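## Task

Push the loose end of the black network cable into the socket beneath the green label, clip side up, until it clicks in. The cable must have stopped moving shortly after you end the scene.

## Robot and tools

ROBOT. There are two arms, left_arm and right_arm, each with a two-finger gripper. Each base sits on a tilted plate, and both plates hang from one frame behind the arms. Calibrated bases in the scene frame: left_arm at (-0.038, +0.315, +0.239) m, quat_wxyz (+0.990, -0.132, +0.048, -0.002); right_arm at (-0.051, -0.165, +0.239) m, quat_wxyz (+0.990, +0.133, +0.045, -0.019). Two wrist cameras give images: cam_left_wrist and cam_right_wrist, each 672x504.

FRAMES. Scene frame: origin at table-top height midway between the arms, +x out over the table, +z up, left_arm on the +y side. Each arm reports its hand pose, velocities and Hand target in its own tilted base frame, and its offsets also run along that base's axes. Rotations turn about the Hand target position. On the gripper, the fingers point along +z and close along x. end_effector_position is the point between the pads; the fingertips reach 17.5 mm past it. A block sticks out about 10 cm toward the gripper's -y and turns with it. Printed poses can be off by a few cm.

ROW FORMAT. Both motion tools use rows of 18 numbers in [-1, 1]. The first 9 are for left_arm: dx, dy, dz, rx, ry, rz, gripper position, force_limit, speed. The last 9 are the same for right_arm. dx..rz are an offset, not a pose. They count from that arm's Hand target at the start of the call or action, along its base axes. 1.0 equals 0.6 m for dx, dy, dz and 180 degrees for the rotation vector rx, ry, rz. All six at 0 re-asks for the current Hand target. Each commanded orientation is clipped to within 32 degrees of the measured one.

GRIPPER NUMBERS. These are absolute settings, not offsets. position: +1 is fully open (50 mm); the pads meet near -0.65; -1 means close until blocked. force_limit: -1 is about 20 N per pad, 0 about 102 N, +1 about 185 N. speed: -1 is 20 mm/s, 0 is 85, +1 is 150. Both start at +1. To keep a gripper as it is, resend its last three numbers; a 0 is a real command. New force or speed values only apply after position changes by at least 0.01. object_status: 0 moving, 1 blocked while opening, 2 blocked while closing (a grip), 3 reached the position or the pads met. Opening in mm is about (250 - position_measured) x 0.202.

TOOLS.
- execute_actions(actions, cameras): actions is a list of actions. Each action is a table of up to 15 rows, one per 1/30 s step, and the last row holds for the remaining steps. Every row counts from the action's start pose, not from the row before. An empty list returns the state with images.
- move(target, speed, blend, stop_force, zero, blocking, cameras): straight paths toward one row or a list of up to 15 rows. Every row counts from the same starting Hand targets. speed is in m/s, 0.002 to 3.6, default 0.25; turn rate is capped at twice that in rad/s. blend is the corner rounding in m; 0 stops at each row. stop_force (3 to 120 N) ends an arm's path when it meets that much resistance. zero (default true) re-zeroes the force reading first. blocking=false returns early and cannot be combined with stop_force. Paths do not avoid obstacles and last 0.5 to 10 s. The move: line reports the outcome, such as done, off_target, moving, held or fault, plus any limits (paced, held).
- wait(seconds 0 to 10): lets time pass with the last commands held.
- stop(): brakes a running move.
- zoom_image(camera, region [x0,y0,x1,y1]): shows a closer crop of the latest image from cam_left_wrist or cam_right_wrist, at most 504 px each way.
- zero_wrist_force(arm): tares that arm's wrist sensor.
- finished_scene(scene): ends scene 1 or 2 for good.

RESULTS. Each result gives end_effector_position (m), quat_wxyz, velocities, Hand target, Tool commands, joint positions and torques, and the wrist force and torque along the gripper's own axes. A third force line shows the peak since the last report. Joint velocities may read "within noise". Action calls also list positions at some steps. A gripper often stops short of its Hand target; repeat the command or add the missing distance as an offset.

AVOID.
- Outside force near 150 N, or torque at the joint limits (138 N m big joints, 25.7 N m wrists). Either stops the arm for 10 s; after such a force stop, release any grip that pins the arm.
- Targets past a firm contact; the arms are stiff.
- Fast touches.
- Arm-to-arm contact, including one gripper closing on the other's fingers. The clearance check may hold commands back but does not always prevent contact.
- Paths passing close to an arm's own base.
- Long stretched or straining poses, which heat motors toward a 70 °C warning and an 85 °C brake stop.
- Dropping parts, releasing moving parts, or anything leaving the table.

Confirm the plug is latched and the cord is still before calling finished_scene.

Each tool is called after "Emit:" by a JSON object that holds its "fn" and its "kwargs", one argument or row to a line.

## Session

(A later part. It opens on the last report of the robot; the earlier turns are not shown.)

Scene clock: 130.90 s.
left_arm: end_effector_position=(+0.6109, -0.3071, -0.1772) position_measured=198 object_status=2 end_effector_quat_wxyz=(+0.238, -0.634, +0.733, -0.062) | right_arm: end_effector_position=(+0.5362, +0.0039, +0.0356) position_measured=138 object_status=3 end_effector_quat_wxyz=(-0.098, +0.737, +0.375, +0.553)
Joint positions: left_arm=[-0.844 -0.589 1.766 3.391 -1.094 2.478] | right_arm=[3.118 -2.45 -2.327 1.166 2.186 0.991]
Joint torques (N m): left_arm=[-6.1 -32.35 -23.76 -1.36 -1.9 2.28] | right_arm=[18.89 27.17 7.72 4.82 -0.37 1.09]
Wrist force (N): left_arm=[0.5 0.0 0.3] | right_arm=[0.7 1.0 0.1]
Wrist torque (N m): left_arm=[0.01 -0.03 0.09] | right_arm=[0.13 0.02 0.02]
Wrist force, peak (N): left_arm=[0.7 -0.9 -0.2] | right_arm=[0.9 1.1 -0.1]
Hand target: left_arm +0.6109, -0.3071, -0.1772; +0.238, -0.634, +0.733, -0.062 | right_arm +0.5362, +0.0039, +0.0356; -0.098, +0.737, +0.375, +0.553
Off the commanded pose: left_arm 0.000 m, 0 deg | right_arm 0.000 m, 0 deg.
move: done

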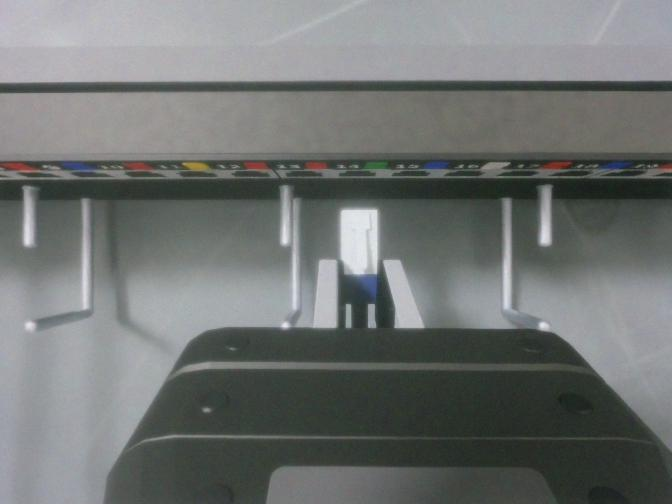

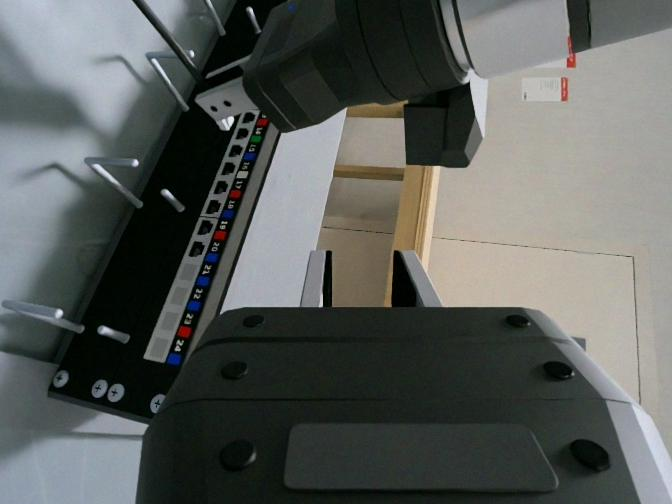

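Emit:
{"fn": "move", "kwargs": {
  "target": [0.0078,-0.0018,0.0071,0,0,0,-1,-0.5,-1,0,0,0,0,0,0,0.1,-0.4,-1],
  "cameras": ["cam_right_wrist","cam_left_wrist"],
  "speed": 0.02,
  "stop_force": 6
}}

Emit:
{"fn": "zoom_image", "kwargs": {
  "camera": "cam_right_wrist",
  "region": [215, 100, 265, 150]
}}

Emit:
{"fn": "zoom_image", "kwargs": {
  "camera": "cam_left_wrist",
  "region": [310, 150, 410, 250]
}}

Scene clock: 141.30 s.
left_arm: end_effector_position=(+0.6155, -0.3082, -0.1730) position_measured=198 object_status=2 end_effector_quat_wxyz=(+0.238, -0.634, +0.733, -0.062) | right_arm: end_effector_position=(+0.5362, +0.0039, +0.0356) position_measured=138 object_status=3 end_effector_quat_wxyz=(-0.098, +0.737, +0.375, +0.553)
Joint positions: left_arm=[-0.839 -0.593 1.755 3.404 -1.094 2.483] | right_arm=[3.118 -2.45 -2.327 1.166 2.186 0.991]
Joint torques (N m): left_arm=[-5.73 -54.29 -25.76 -1.45 -1.75 2.2] | right_arm=[18.99 27.81 7.64 4.83 -0.32 1.15]
Wrist force (N): left_arm=[0.2 -0.5 0.0] | right_arm=[0.6 1.0 -0.2]
Wrist torque (N m): left_arm=[-0.05 0.02 0.10] | right_arm=[0.13 0.03 0.02]
Wrist force, peak (N): left_arm=[0.7 -0.8 -0.3] | right_arm=[0.9 1.2 0.0]
Hand target: left_arm +0.6155, -0.3082, -0.1730; +0.238, -0.634, +0.733, -0.062 | right_arm +0.5362, +0.0039, +0.0356; -0.098, +0.737, +0.375, +0.553
Off the commanded pose: left_arm 0.000 m, 0 deg | right_arm 0.000 m, 0 deg.
move: done

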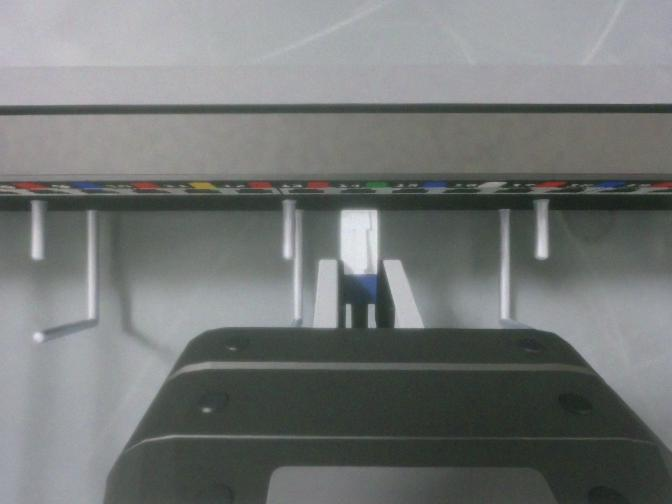

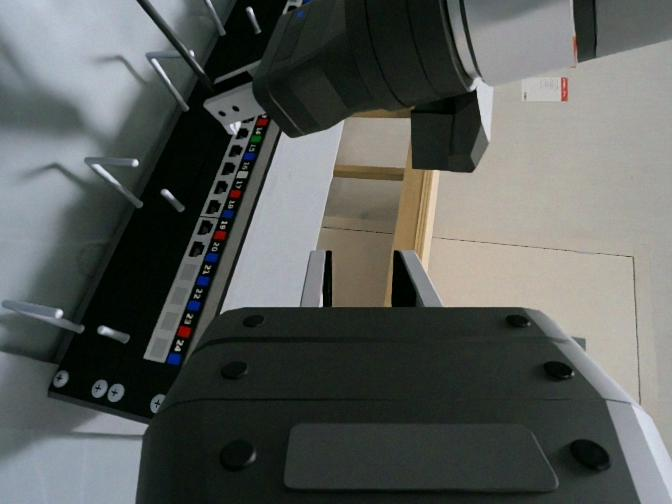

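Scaled by 10.080 from the camera's 672x504 image, which has a finer 960x720 frame.

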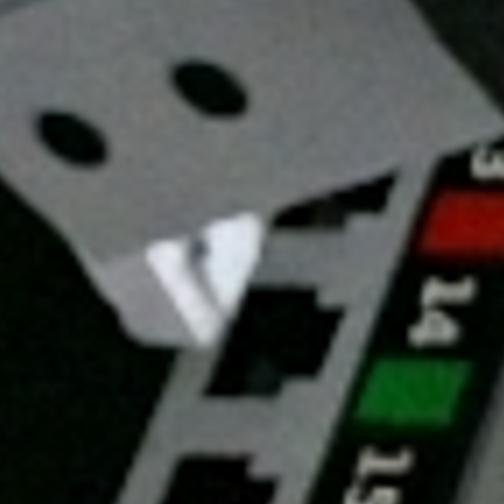

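Scaled by 5.040 from the camera's 672x504 image, which has a finer 960x720 frame.

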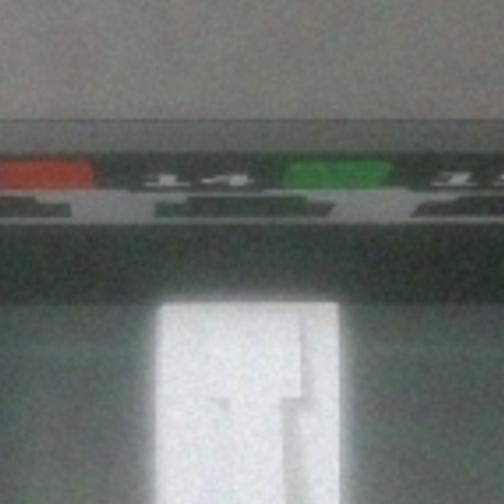

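Emit:
{"fn": "move", "kwargs": {
  "target": [0.0063,-0.0008,0.0038,0,0,0,-1,-0.5,-1,0,0,0,0,0,0,0.1,-0.4,-1],
  "cameras": ["cam_right_wrist","cam_left_wrist"],
  "speed": 0.02,
  "stop_force": 6
}}

Emit:
{"fn": "zoom_image", "kwargs": {
  "camera": "cam_right_wrist",
  "region": [215, 100, 265, 150]
}}

Emit:
{"fn": "zoom_image", "kwargs": {
  "camera": "cam_left_wrist",
  "region": [310, 150, 410, 250]
}}

Scene clock: 148.97 s.
left_arm: end_effector_position=(+0.6193, -0.3086, -0.1707) position_measured=198 object_status=2 end_effector_quat_wxyz=(+0.238, -0.634, +0.733, -0.062) | right_arm: end_effector_position=(+0.5362, +0.0039, +0.0356) position_measured=138 object_status=3 end_effector_quat_wxyz=(-0.098, +0.737, +0.375, +0.553)
Joint positions: left_arm=[-0.835 -0.595 1.746 3.412 -1.095 2.488] | right_arm=[3.118 -2.45 -2.327 1.166 2.186 0.991]
Joint torques (N m): left_arm=[-6.65 -55.21 -25.37 -1.27 -1.88 2.13] | right_arm=[18.71 28.21 7.61 4.76 -0.39 1.06]
Wrist force (N): left_arm=[0.5 -0.5 -0.3] | right_arm=[0.8 1.2 -0.1]
Wrist torque (N m): left_arm=[-0.06 -0.04 0.09] | right_arm=[0.16 -0.01 0.03]
Wrist force, peak (N): left_arm=[0.5 -0.8 -0.5] | right_arm=[0.9 1.2 0.0]
Hand target: left_arm +0.6193, -0.3086, -0.1707; +0.238, -0.634, +0.733, -0.062 | right_arm +0.5362, +0.0039, +0.0356; -0.098, +0.737, +0.375, +0.553
Off the commanded pose: left_arm 0.000 m, 0 deg | right_arm 0.000 m, 0 deg.
move: done

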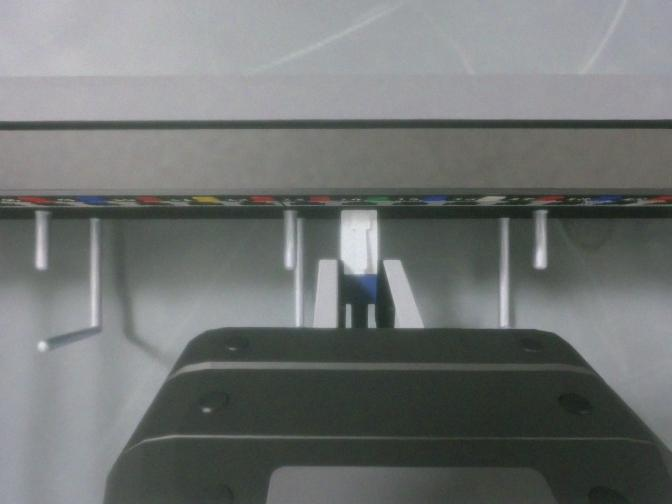

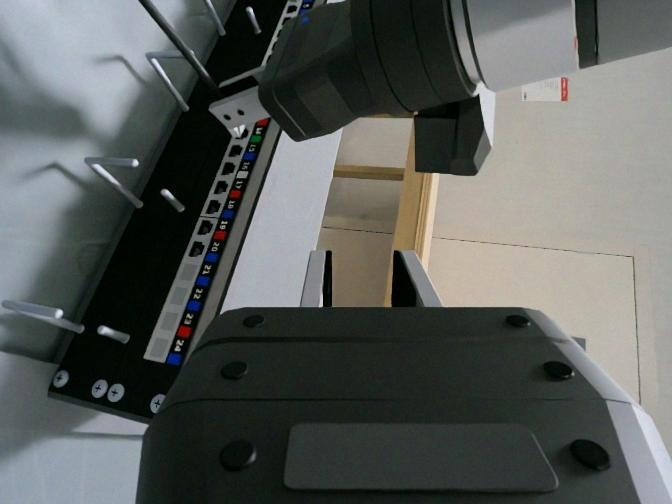

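Scaled by 10.080 from the camera's 672x504 image, which has a finer 960x720 frame.

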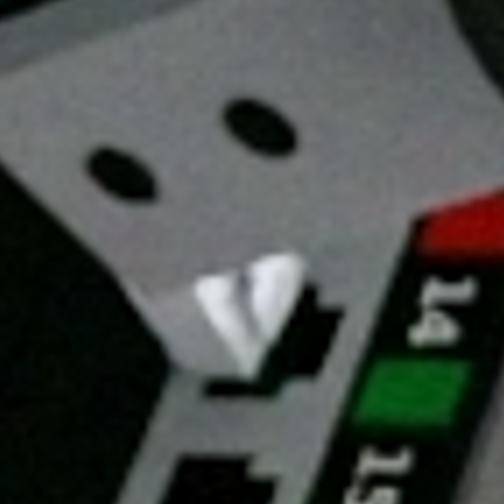

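Scaled by 5.040 from the camera's 672x504 image, which has a finer 960x720 frame.

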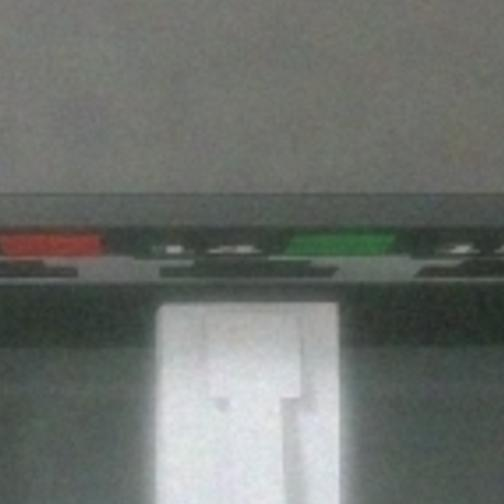

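Emit:
{"fn": "move", "kwargs": {
  "target": [-0.0001,0.0002,0.0012,0,0,0,-1,-0.5,-1,0,0,0,0,0,0,0.1,-0.4,-1],
  "speed": 0.02
}}

Emit:
{"fn": "move", "kwargs": {
  "target": [0.0265,-0.003,0.0017,0,0,0,-1,-0.5,-1,0,0,0,0,0,0,0.1,-0.4,-1],
  "cameras": ["cam_right_wrist","cam_left_wrist"],
  "speed": 0.01,
  "stop_force": 9
}}

Emit:
{"fn": "zoom_image", "kwargs": {
  "camera": "cam_right_wrist",
  "region": [215, 100, 265, 150]
}}

Emit:
{"fn": "zoom_image", "kwargs": {
  "camera": "cam_left_wrist",
  "region": [310, 170, 410, 270]
}}

Scene clock: 154.40 s.
left_arm: end_effector_position=(+0.6193, -0.3085, -0.1700) position_measured=198 object_status=2 end_effector_quat_wxyz=(+0.238, -0.634, +0.733, -0.062) | right_arm: end_effector_position=(+0.5362, +0.0039, +0.0356) position_measured=138 object_status=3 end_effector_quat_wxyz=(-0.098, +0.737, +0.375, +0.553)
Joint positions: left_arm=[-0.835 -0.596 1.747 3.413 -1.095 2.488] | right_arm=[3.118 -2.45 -2.327 1.166 2.186 0.991]
Joint torques (N m): left_arm=[-6.98 -55.02 -2 -1.43 -1.7 2.07] | right_arm=[19.37 27.75 7.47 4.77 -0.34 1.01]
Wrist force (N): left_arm=[-0.1 -0.9 -0.3] | right_arm=[0.7 1.0 -0.2]
Wrist torque (N m): left_arm=[-0.11 0.06 0.09] | right_arm=[0.13 0.02 0.02]
Wrist force, peak (N): left_arm=[0.5 -0.7 -0.5] | right_arm=[0.8 1.3 -0.1]
Hand target: left_arm +0.6193, -0.3085, -0.1700; +0.238, -0.634, +0.733, -0.062 | right_arm +0.5362, +0.0039, +0.0356; -0.098, +0.737, +0.375, +0.553
Off the commanded pose: left_arm 0.000 m, 0 deg | right_arm 0.000 m, 0 deg.
move: done

Scene clock: 156.40 s.
left_arm: end_effector_position=(+0.6280, -0.3095, -0.1694) position_measured=198 object_status=2 end_effector_quat_wxyz=(+0.238, -0.634, +0.733, -0.062) | right_arm: end_effector_position=(+0.5362, +0.0039, +0.0356) position_measured=138 object_status=3 end_effector_quat_wxyz=(-0.098, +0.737, +0.375, +0.553)
Joint positions: left_arm=[-0.826 -0.589 1.722 3.425 -1.096 2.498] | right_arm=[3.118 -2.45 -2.327 1.166 2.186 0.991]
Joint torques (N m): left_arm=[-24.9 -54.8 0.95 -3.9 3.21 -1.76] | right_arm=[19.02 28.2 7.49 4.76 -0.39 0.98]
Wrist force (N): left_arm=[3.2 -3.4 1.0] | right_arm=[0.7 1.0 -0.2]
Wrist torque (N m): left_arm=[-0.09 0.10 0.12] | right_arm=[0.12 0.02 0.03]
Wrist force, peak (N): left_arm=[1.8 8.1 -3.3] | right_arm=[0.9 1.1 -0.2]
Hand target: left_arm +0.6280, -0.3095, -0.1694; +0.238, -0.634, +0.733, -0.062 (not the last commanded pose) | right_arm +0.5362, +0.0039, +0.0356; -0.098, +0.737, +0.375, +0.553
Off the commanded pose: left_arm 0.007 m, 0 deg | right_arm 0.000 m, 0 deg.
move: contact (left_arm)

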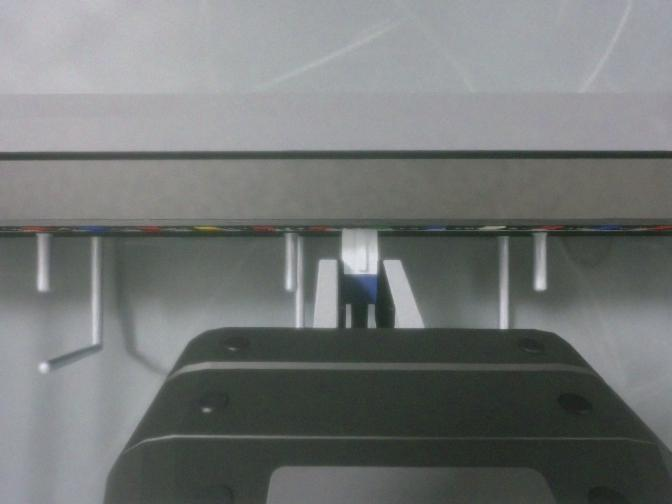

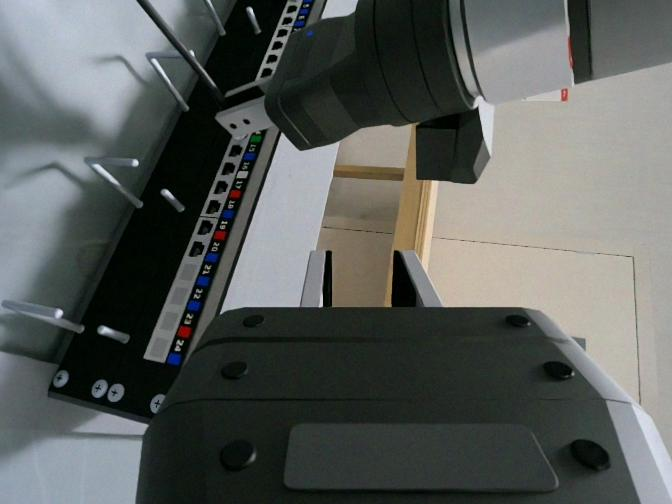

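Scaled by 10.080 from the camera's 672x504 image, which has a finer 960x720 frame.

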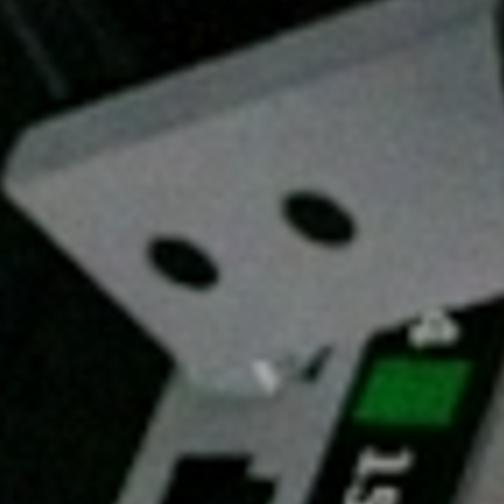

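Scaled by 5.040 from the camera's 672x504 image, which has a finer 960x720 frame.

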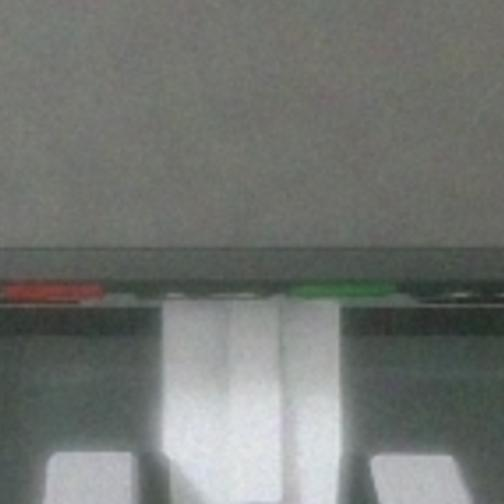

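Emit:
{"fn": "move", "kwargs": {
  "target": [0.014,-0.0016,0.0009,0,0,0,-1,-0.5,-1,0,0,0,0,0,0,0.1,-0.4,-1],
  "cameras": ["cam_left_wrist"],
  "speed": 0.008,
  "stop_force": 28
}}

Emit:
{"fn": "zoom_image", "kwargs": {
  "camera": "cam_left_wrist",
  "region": [300, 210, 420, 330]
}}

Scene clock: 159.97 s.
left_arm: end_effector_position=(+0.6314, -0.3099, -0.1692) position_measured=198 object_status=2 end_effector_quat_wxyz=(+0.238, -0.634, +0.733, -0.062) | right_arm: end_effector_position=(+0.5362, +0.0039, +0.0356) position_measured=138 object_status=3 end_effector_quat_wxyz=(-0.098, +0.737, +0.375, +0.553)
Joint positions: left_arm=[-0.822 -0.585 1.712 3.43 -1.097 2.503] | right_arm=[3.118 -2.45 -2.327 1.166 2.186 0.991]
Joint torques (N m): left_arm=[-21.06 -58.66 -8.9 -7.55 5.77 -1.59] | right_arm=[19.21 28.19 7.88 4.77 -0.36 1.01]
Wrist force (N): left_arm=[-1.1 21.0 -12.2] | right_arm=[0.7 0.9 0.0]
Wrist torque (N m): left_arm=[0.38 0.11 0.09] | right_arm=[0.11 0.02 0.02]
Wrist force, peak (N): left_arm=[-3.1 27.2 -19.7] | right_arm=[0.8 1.3 -0.1]
Hand target: left_arm +0.6314, -0.3099, -0.1692; +0.238, -0.634, +0.733, -0.062 (not the last commanded pose) | right_arm +0.5362, +0.0039, +0.0356; -0.098, +0.737, +0.375, +0.553
Off the commanded pose: left_arm 0.005 m, 0 deg | right_arm 0.000 m, 0 deg.
move: contact (left_arm)
Images, in order (width x height): cam_left_wrist 672x504.

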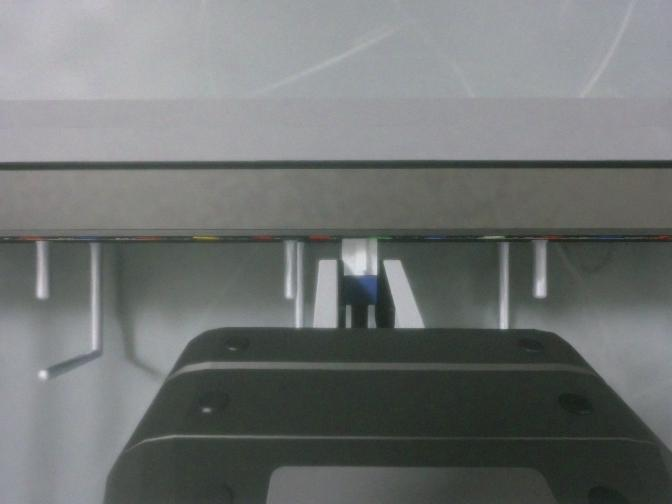

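Scaled by 4.200 from the camera's 672x504 image, which has a finer 960x720 frame.

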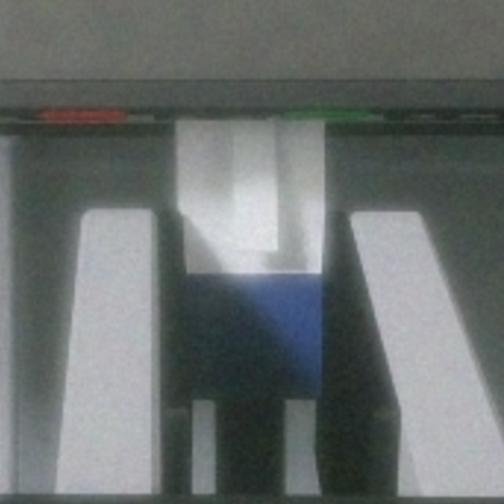

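Emit:
{"fn": "move", "kwargs": {
  "target": [0.009,-0.001,0.0006,0,0,0,-1,-0.5,-1,0,0,0,0,0,0,0.1,-0.4,-1],
  "cameras": ["cam_left_wrist"],
  "speed": 0.008,
  "stop_force": 40
}}

Emit:
{"fn": "zoom_image", "kwargs": {
  "camera": "cam_left_wrist",
  "region": [300, 210, 420, 330]
}}

Scene clock: 163.97 s.
left_arm: end_effector_position=(+0.6368, -0.3105, -0.1688) position_measured=198 object_status=2 end_effector_quat_wxyz=(+0.238, -0.634, +0.733, -0.062) | right_arm: end_effector_position=(+0.5362, +0.0039, +0.0356) position_measured=138 object_status=3 end_effector_quat_wxyz=(-0.098, +0.737, +0.375, +0.553)
Joint positions: left_arm=[-0.816 -0.581 1.697 3.438 -1.098 2.509] | right_arm=[3.118 -2.45 -2.327 1.166 2.186 0.991]
Joint torques (N m): left_arm=[4.15 -37.64 -37.1 -6.3 5.57 2.25] | right_arm=[18.78 28.38 7.14 4.77 -0.2 0.88]
Wrist force (N): left_arm=[1.3 33.0 -20.7] | right_arm=[0.7 1.0 0.0]
Wrist torque (N m): left_arm=[0.13 0.12 0.07] | right_arm=[0.12 0.01 0.03]
Wrist force, peak (N): left_arm=[-2.4 43.2 -30.5] | right_arm=[1.0 1.2 0.0]
Hand target: left_arm +0.6368, -0.3105, -0.1688; +0.238, -0.634, +0.733, -0.062 | right_arm +0.5362, +0.0039, +0.0356; -0.098, +0.737, +0.375, +0.553
Off the commanded pose: left_arm 0.000 m, 0 deg | right_arm 0.000 m, 0 deg.
move: done
Images, in order (width x height): cam_left_wrist 672x504.

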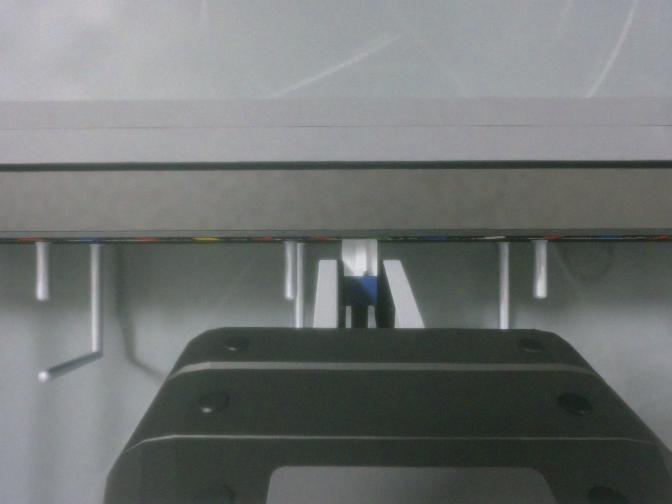

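Scaled by 4.200 from the camera's 672x504 image, which has a finer 960x720 frame.

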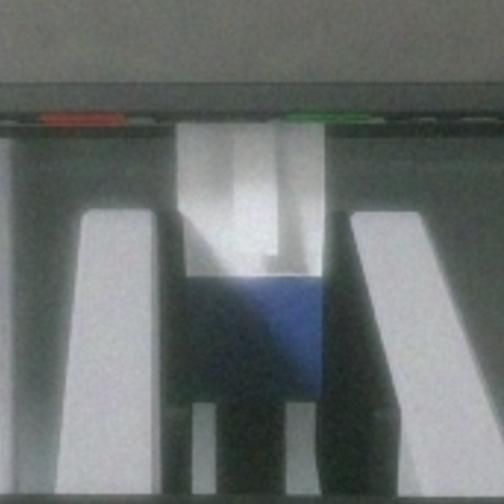

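Emit:
{"fn": "move", "kwargs": {
  "target": [-0.008,0.0009,-0.0005,0,0,0,-1,-0.5,-1,0,0,0,0,0,0,0.1,-0.4,-1],
  "cameras": ["cam_left_wrist"],
  "speed": 0.006,
  "stop_force": 50
}}

Emit:
{"fn": "zoom_image", "kwargs": {
  "camera": "cam_left_wrist",
  "region": [300, 210, 420, 330]
}}

Scene clock: 167.67 s.
left_arm: end_effector_position=(+0.6344, -0.3102, -0.1689) position_measured=198 object_status=2 end_effector_quat_wxyz=(+0.238, -0.634, +0.733, -0.062) | right_arm: end_effector_position=(+0.5362, +0.0039, +0.0356) position_measured=138 object_status=3 end_effector_quat_wxyz=(-0.098, +0.737, +0.375, +0.553)
Joint positions: left_arm=[-0.819 -0.583 1.704 3.435 -1.097 2.506] | right_arm=[3.118 -2.45 -2.327 1.166 2.186 0.991]
Joint torques (N m): left_arm=[-6.26 -30.47 -21.47 -0.58 -0.46 2.25] | right_arm=[19.15 28.29 7.45 4.72 -0.31 0.86]
Wrist force (N): left_arm=[4.1 -9.8 1.5] | right_arm=[0.9 1.0 0.0]
Wrist torque (N m): left_arm=[-0.17 0.13 0.23] | right_arm=[0.13 -0.01 0.03]
Wrist force, peak (N): left_arm=[1.2 33.7 -20.8] | right_arm=[1.0 1.0 0.0]
Hand target: left_arm +0.6344, -0.3102, -0.1689; +0.238, -0.634, +0.733, -0.062 (not the last commanded pose) | right_arm +0.5362, +0.0039, +0.0356; -0.098, +0.737, +0.375, +0.553
Off the commanded pose: left_arm 0.002 m, 0 deg | right_arm 0.000 m, 0 deg.
move: contact (left_arm)
Images, in order (width x height): cam_left_wrist 672x504.

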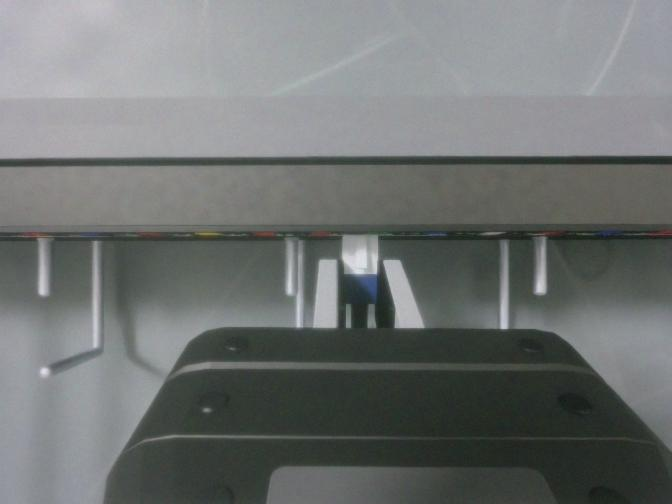

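Scaled by 4.200 from the camera's 672x504 image, which has a finer 960x720 frame.

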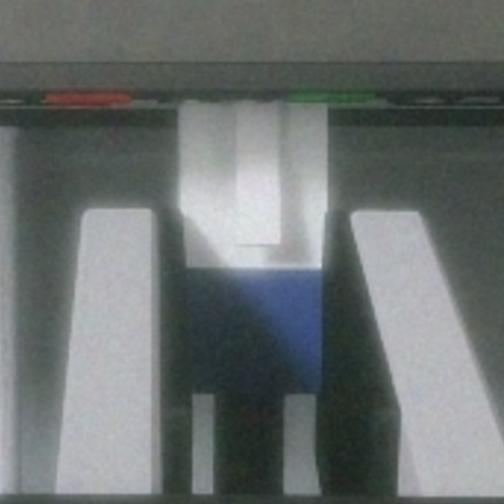

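Emit:
{"fn": "move", "kwargs": {
  "target": [-0.005,0.0006,-0.0003,0,0,0,-1,-0.5,-1,0,0,0,0,0,0,0.1,-0.4,-1],
  "cameras": ["cam_left_wrist"],
  "speed": 0.006,
  "stop_force": 22
}}

Emit:
{"fn": "zoom_image", "kwargs": {
  "camera": "cam_left_wrist",
  "region": [300, 210, 420, 330]
}}

Scene clock: 170.90 s.
left_arm: end_effector_position=(+0.6335, -0.3101, -0.1690) position_measured=198 object_status=2 end_effector_quat_wxyz=(+0.238, -0.634, +0.733, -0.063) | right_arm: end_effector_position=(+0.5362, +0.0039, +0.0356) position_measured=138 object_status=3 end_effector_quat_wxyz=(-0.098, +0.737, +0.375, +0.553)
Joint positions: left_arm=[-0.82 -0.584 1.707 3.433 -1.097 2.505] | right_arm=[3.118 -2.45 -2.327 1.166 2.186 0.991]
Joint torques (N m): left_arm=[-9.98 -25.56 -12.48 3.39 -4.95 2.07] | right_arm=[18.98 28.95 7.3 4.69 -0.22 0.87]
Wrist force (N): left_arm=[4.7 -28.6 8.0] | right_arm=[0.7 1.1 -0.1]
Wrist torque (N m): left_arm=[-0.31 0.11 0.23] | right_arm=[0.15 0.02 0.03]
Wrist force, peak (N): left_arm=[6.0 -33.1 10.9] | right_arm=[0.9 1.1 -0.1]
Hand target: left_arm +0.6335, -0.3101, -0.1690; +0.238, -0.634, +0.733, -0.063 (not the last commanded pose) | right_arm +0.5362, +0.0039, +0.0356; -0.098, +0.737, +0.375, +0.553
Off the commanded pose: left_arm 0.002 m, 0 deg | right_arm 0.000 m, 0 deg.
move: contact (left_arm)
Images, in order (width x height): cam_left_wrist 672x504.

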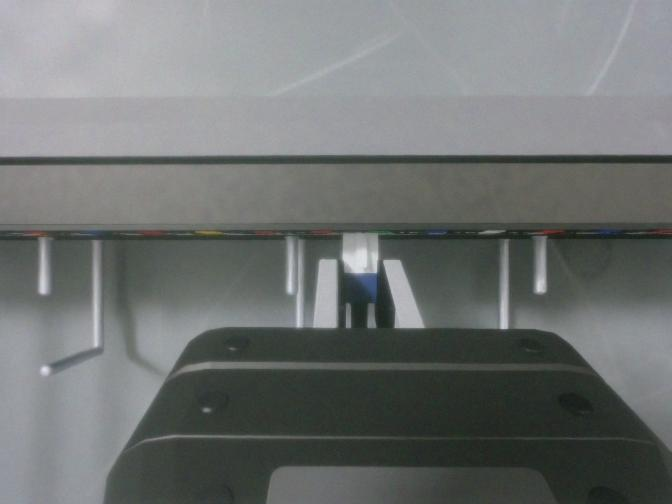

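Scaled by 4.200 from the camera's 672x504 image, which has a finer 960x720 frame.

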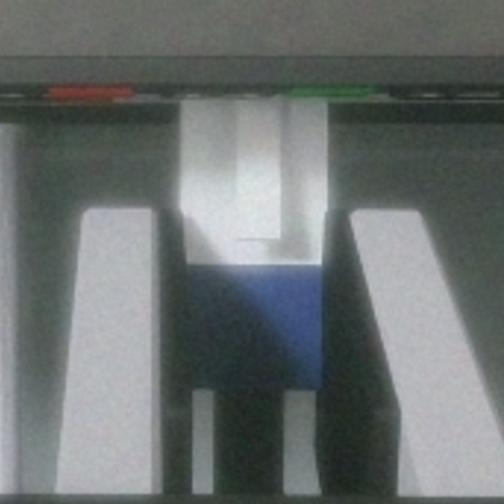

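Emit:
{"fn": "move", "kwargs": {
  "target": [0.0025,-0.0003,0.0002,0,0,0,-1,-0.5,-1,0,0,0,0,0,0,0.1,-0.4,-1],
  "speed": 0.01
}}

Emit:
{"fn": "move", "kwargs": {
  "target": [0,0,0,0,0,0,-0.2,-0.5,-1,0,0,0,0,0,0,0.1,-0.4,-1]
}}

Emit:
{"fn": "move", "kwargs": {
  "target": [0,0,0,0,0,0,0.0,-0.5,-1,0,0,0,0,0,0,0.1,-0.4,-1]
}}

Emit:
{"fn": "move", "kwargs": {
  "target": [-0.0715,-0.03,0.16,0,0,0,0.0,-0.5,-1,0,0,0,0,0,0,0.1,-0.4,-1],
  "speed": 0.06,
  "cameras": ["cam_left_wrist","cam_right_wrist"]
}}

Emit:
{"fn": "zoom_image", "kwargs": {
  "camera": "cam_right_wrist",
  "region": [180, 60, 290, 170]
}}

Emit:
{"fn": "wait", "kwargs": {
  "seconds": 2
}}

Scene clock: 176.17 s.
left_arm: end_effector_position=(+0.6349, -0.3102, -0.1689) position_measured=198 object_status=2 end_effector_quat_wxyz=(+0.238, -0.634, +0.733, -0.062) | right_arm: end_effector_position=(+0.5362, +0.0039, +0.0356) position_measured=138 object_status=3 end_effector_quat_wxyz=(-0.098, +0.737, +0.375, +0.553)
Joint positions: left_arm=[-0.818 -0.582 1.702 3.435 -1.098 2.506] | right_arm=[3.118 -2.45 -2.327 1.166 2.186 0.991]
Joint torques (N m): left_arm=[-2.44 -33.26 -26.06 -1.32 -0.15 2.1] | right_arm=[18.78 29.27 7.43 4.68 -0.19 0.72]
Wrist force (N): left_arm=[2.9 3.4 -4.6] | right_arm=[0.8 1.0 -0.1]
Wrist torque (N m): left_arm=[0.01 0.16 0.10] | right_arm=[0.13 0.00 0.03]
Wrist force, peak (N): left_arm=[4.7 -29.1 8.0] | right_arm=[0.9 1.2 -0.2]
Hand target: left_arm +0.6350, -0.3102, -0.1689; +0.238, -0.634, +0.733, -0.063 | right_arm +0.5362, +0.0039, +0.0356; -0.098, +0.737, +0.375, +0.553
Off the commanded pose: left_arm 0.000 m, 0 deg | right_arm 0.000 m, 0 deg.
move: done

Scene clock: 176.67 s.
left_arm: end_effector_position=(+0.6350, -0.3102, -0.1689) position_measured=182 object_status=3 end_effector_quat_wxyz=(+0.238, -0.634, +0.733, -0.063) | right_arm: end_effector_position=(+0.5362, +0.0039, +0.0356) position_measured=138 object_status=3 end_effector_quat_wxyz=(-0.098, +0.737, +0.375, +0.553)
Joint positions: left_arm=[-0.818 -0.582 1.702 3.435 -1.098 2.507] | right_arm=[3.118 -2.45 -2.327 1.166 2.186 0.991]
Joint torques (N m): left_arm=[-10.27 -35.77 -24.63 -2.97 2.87 1.98] | right_arm=[18.21 29 7.11 4.65 -0.27 0.76]
Wrist force (N): left_arm=[1.6 0.9 -2.1] | right_arm=[0.7 0.9 -0.1]
Wrist torque (N m): left_arm=[0.19 -0.15 0.09] | right_arm=[0.11 0.02 0.03]
Wrist force, peak (N): left_arm=[4.6 5.1 -5.4] | right_arm=[0.8 1.1 0.0]
Hand target: left_arm +0.6350, -0.3102, -0.1689; +0.238, -0.634, +0.733, -0.063 | right_arm +0.5362, +0.0039, +0.0356; -0.098, +0.737, +0.375, +0.553
Off the commanded pose: left_arm 0.000 m, 0 deg | right_arm 0.000 m, 0 deg.
move: done

Scene clock: 177.20 s.
left_arm: end_effector_position=(+0.6350, -0.3102, -0.1689) position_measured=152 object_status=0 end_effector_quat_wxyz=(+0.238, -0.634, +0.733, -0.063) | right_arm: end_effector_position=(+0.5362, +0.0039, +0.0356) position_measured=138 object_status=3 end_effector_quat_wxyz=(-0.098, +0.737, +0.375, +0.553)
Joint positions: left_arm=[-0.818 -0.582 1.702 3.435 -1.098 2.507] | right_arm=[3.118 -2.45 -2.327 1.166 2.186 0.991]
Joint torques (N m): left_arm=[-16.4 -38.05 -24.99 -4.25 2.98 2.15] | right_arm=[18.91 28.94 7.32 4.63 -0.2 0.79]
Wrist force (N): left_arm=[1.5 0.9 -2.0] | right_arm=[0.6 0.9 0.0]
Wrist torque (N m): left_arm=[0.18 -0.20 0.09] | right_arm=[0.11 0.03 0.03]
Wrist force, peak (N): left_arm=[1.1 1.3 -2.2] | right_arm=[0.9 1.1 0.0]
Hand target: left_arm +0.6350, -0.3102, -0.1689; +0.238, -0.634, +0.733, -0.063 | right_arm +0.5362, +0.0039, +0.0356; -0.098, +0.737, +0.375, +0.553
Off the commanded pose: left_arm 0.000 m, 0 deg | right_arm 0.000 m, 0 deg.
move: done

Scene clock: 179.40 s.
left_arm: end_effector_position=(+0.5921, -0.3282, -0.0729) position_measured=152 object_status=3 end_effector_quat_wxyz=(+0.238, -0.634, +0.733, -0.063) | right_arm: end_effector_position=(+0.5362, +0.0039, +0.0356) position_measured=138 object_status=3 end_effector_quat_wxyz=(-0.098, +0.737, +0.375, +0.553)
Joint positions: left_arm=[-0.89 -0.82 1.822 3.59 -1.088 2.426] | right_arm=[3.118 -2.45 -2.327 1.166 2.186 0.991]
Joint torques (N m): left_arm=[-25.32 -50.09 -4.49 -1.26 3.06 -1.84] | right_arm=[19.52 29.06 7.61 4.68 -0.3 0.8]
Wrist force (N): left_arm=[1.3 0.7 -1.5] | right_arm=[0.7 1.0 -0.2]
Wrist torque (N m): left_arm=[0.14 -0.19 0.23] | right_arm=[0.12 0.02 0.03]
Wrist force, peak (N): left_arm=[1.3 0.9 -2.3] | right_arm=[0.8 1.2 0.1]
Hand target: left_arm +0.5921, -0.3282, -0.0729; +0.238, -0.634, +0.733, -0.063 | right_arm +0.5362, +0.0039, +0.0356; -0.098, +0.737, +0.375, +0.553
Off the commanded pose: left_arm 0.000 m, 0 deg | right_arm 0.000 m, 0 deg.
move: done

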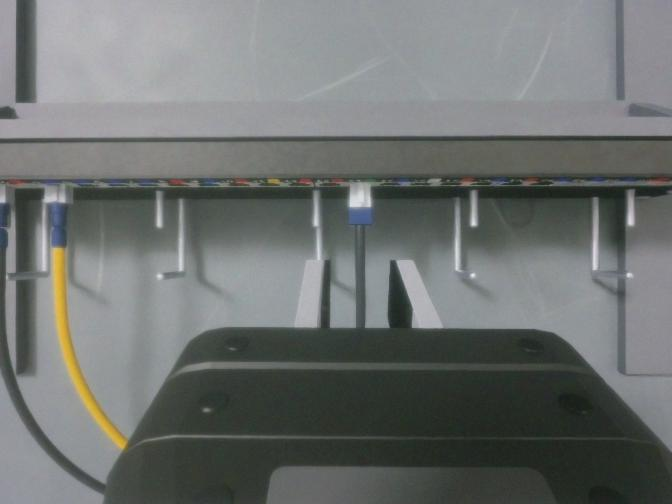

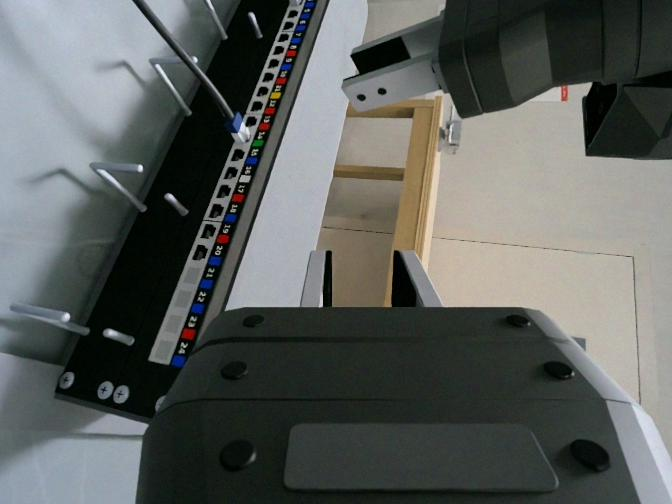

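Scaled by 4.582 from the camera's 672x504 image, which has a finer 960x720 frame.

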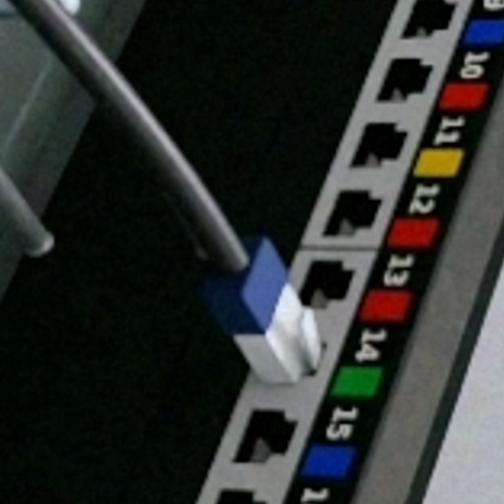

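Scene clock: 181.40 s.
left_arm: end_effector_position=(+0.5921, -0.3282, -0.0729) position_measured=152 object_status=3 end_effector_quat_wxyz=(+0.238, -0.634, +0.733, -0.063) | right_arm: end_effector_position=(+0.5362, +0.0039, +0.0356) position_measured=138 object_status=3 end_effector_quat_wxyz=(-0.098, +0.737, +0.375, +0.553)
Joint positions: left_arm=[-0.89 -0.82 1.822 3.59 -1.088 2.426] | right_arm=[3.118 -2.45 -2.327 1.166 2.186 0.991]
Joint torques (N m): left_arm=[-25.65 -50.25 -4.74 -1.28 2.96 -1.7] | right_arm=[18.44 29.25 6.87 4.62 -0.25 0.71]
Wrist force (N): left_arm=[1.4 0.8 -1.7] | right_arm=[0.8 0.9 -0.2]
Wrist torque (N m): left_arm=[0.16 -0.19 0.23] | right_arm=[0.11 0.00 0.03]
Wrist force, peak (N): left_arm=[1.4 0.8 -2.1] | right_arm=[0.8 1.2 -0.2]
Hand target: left_arm +0.5921, -0.3282, -0.0729; +0.238, -0.634, +0.733, -0.063 | right_arm +0.5362, +0.0039, +0.0356; -0.098, +0.737, +0.375, +0.553
Tool commands: left_gripper/position=+0.0 left_gripper/force_limit=-0.5 left_gripper/speed=-1.0 right_gripper/position=+0.1 right_gripper/force_limit=-0.4 right_gripper/speed=-1.0
Off the commanded pose: left_arm 0.000 m, 0 deg | right_arm 0.000 m, 0 deg.
wait: 2.00 s; at rest by 0.17 s

Emit:
{"fn": "finished_scene", "kwargs": {
  "scene": 2
}}

The scene is finished: the task was done.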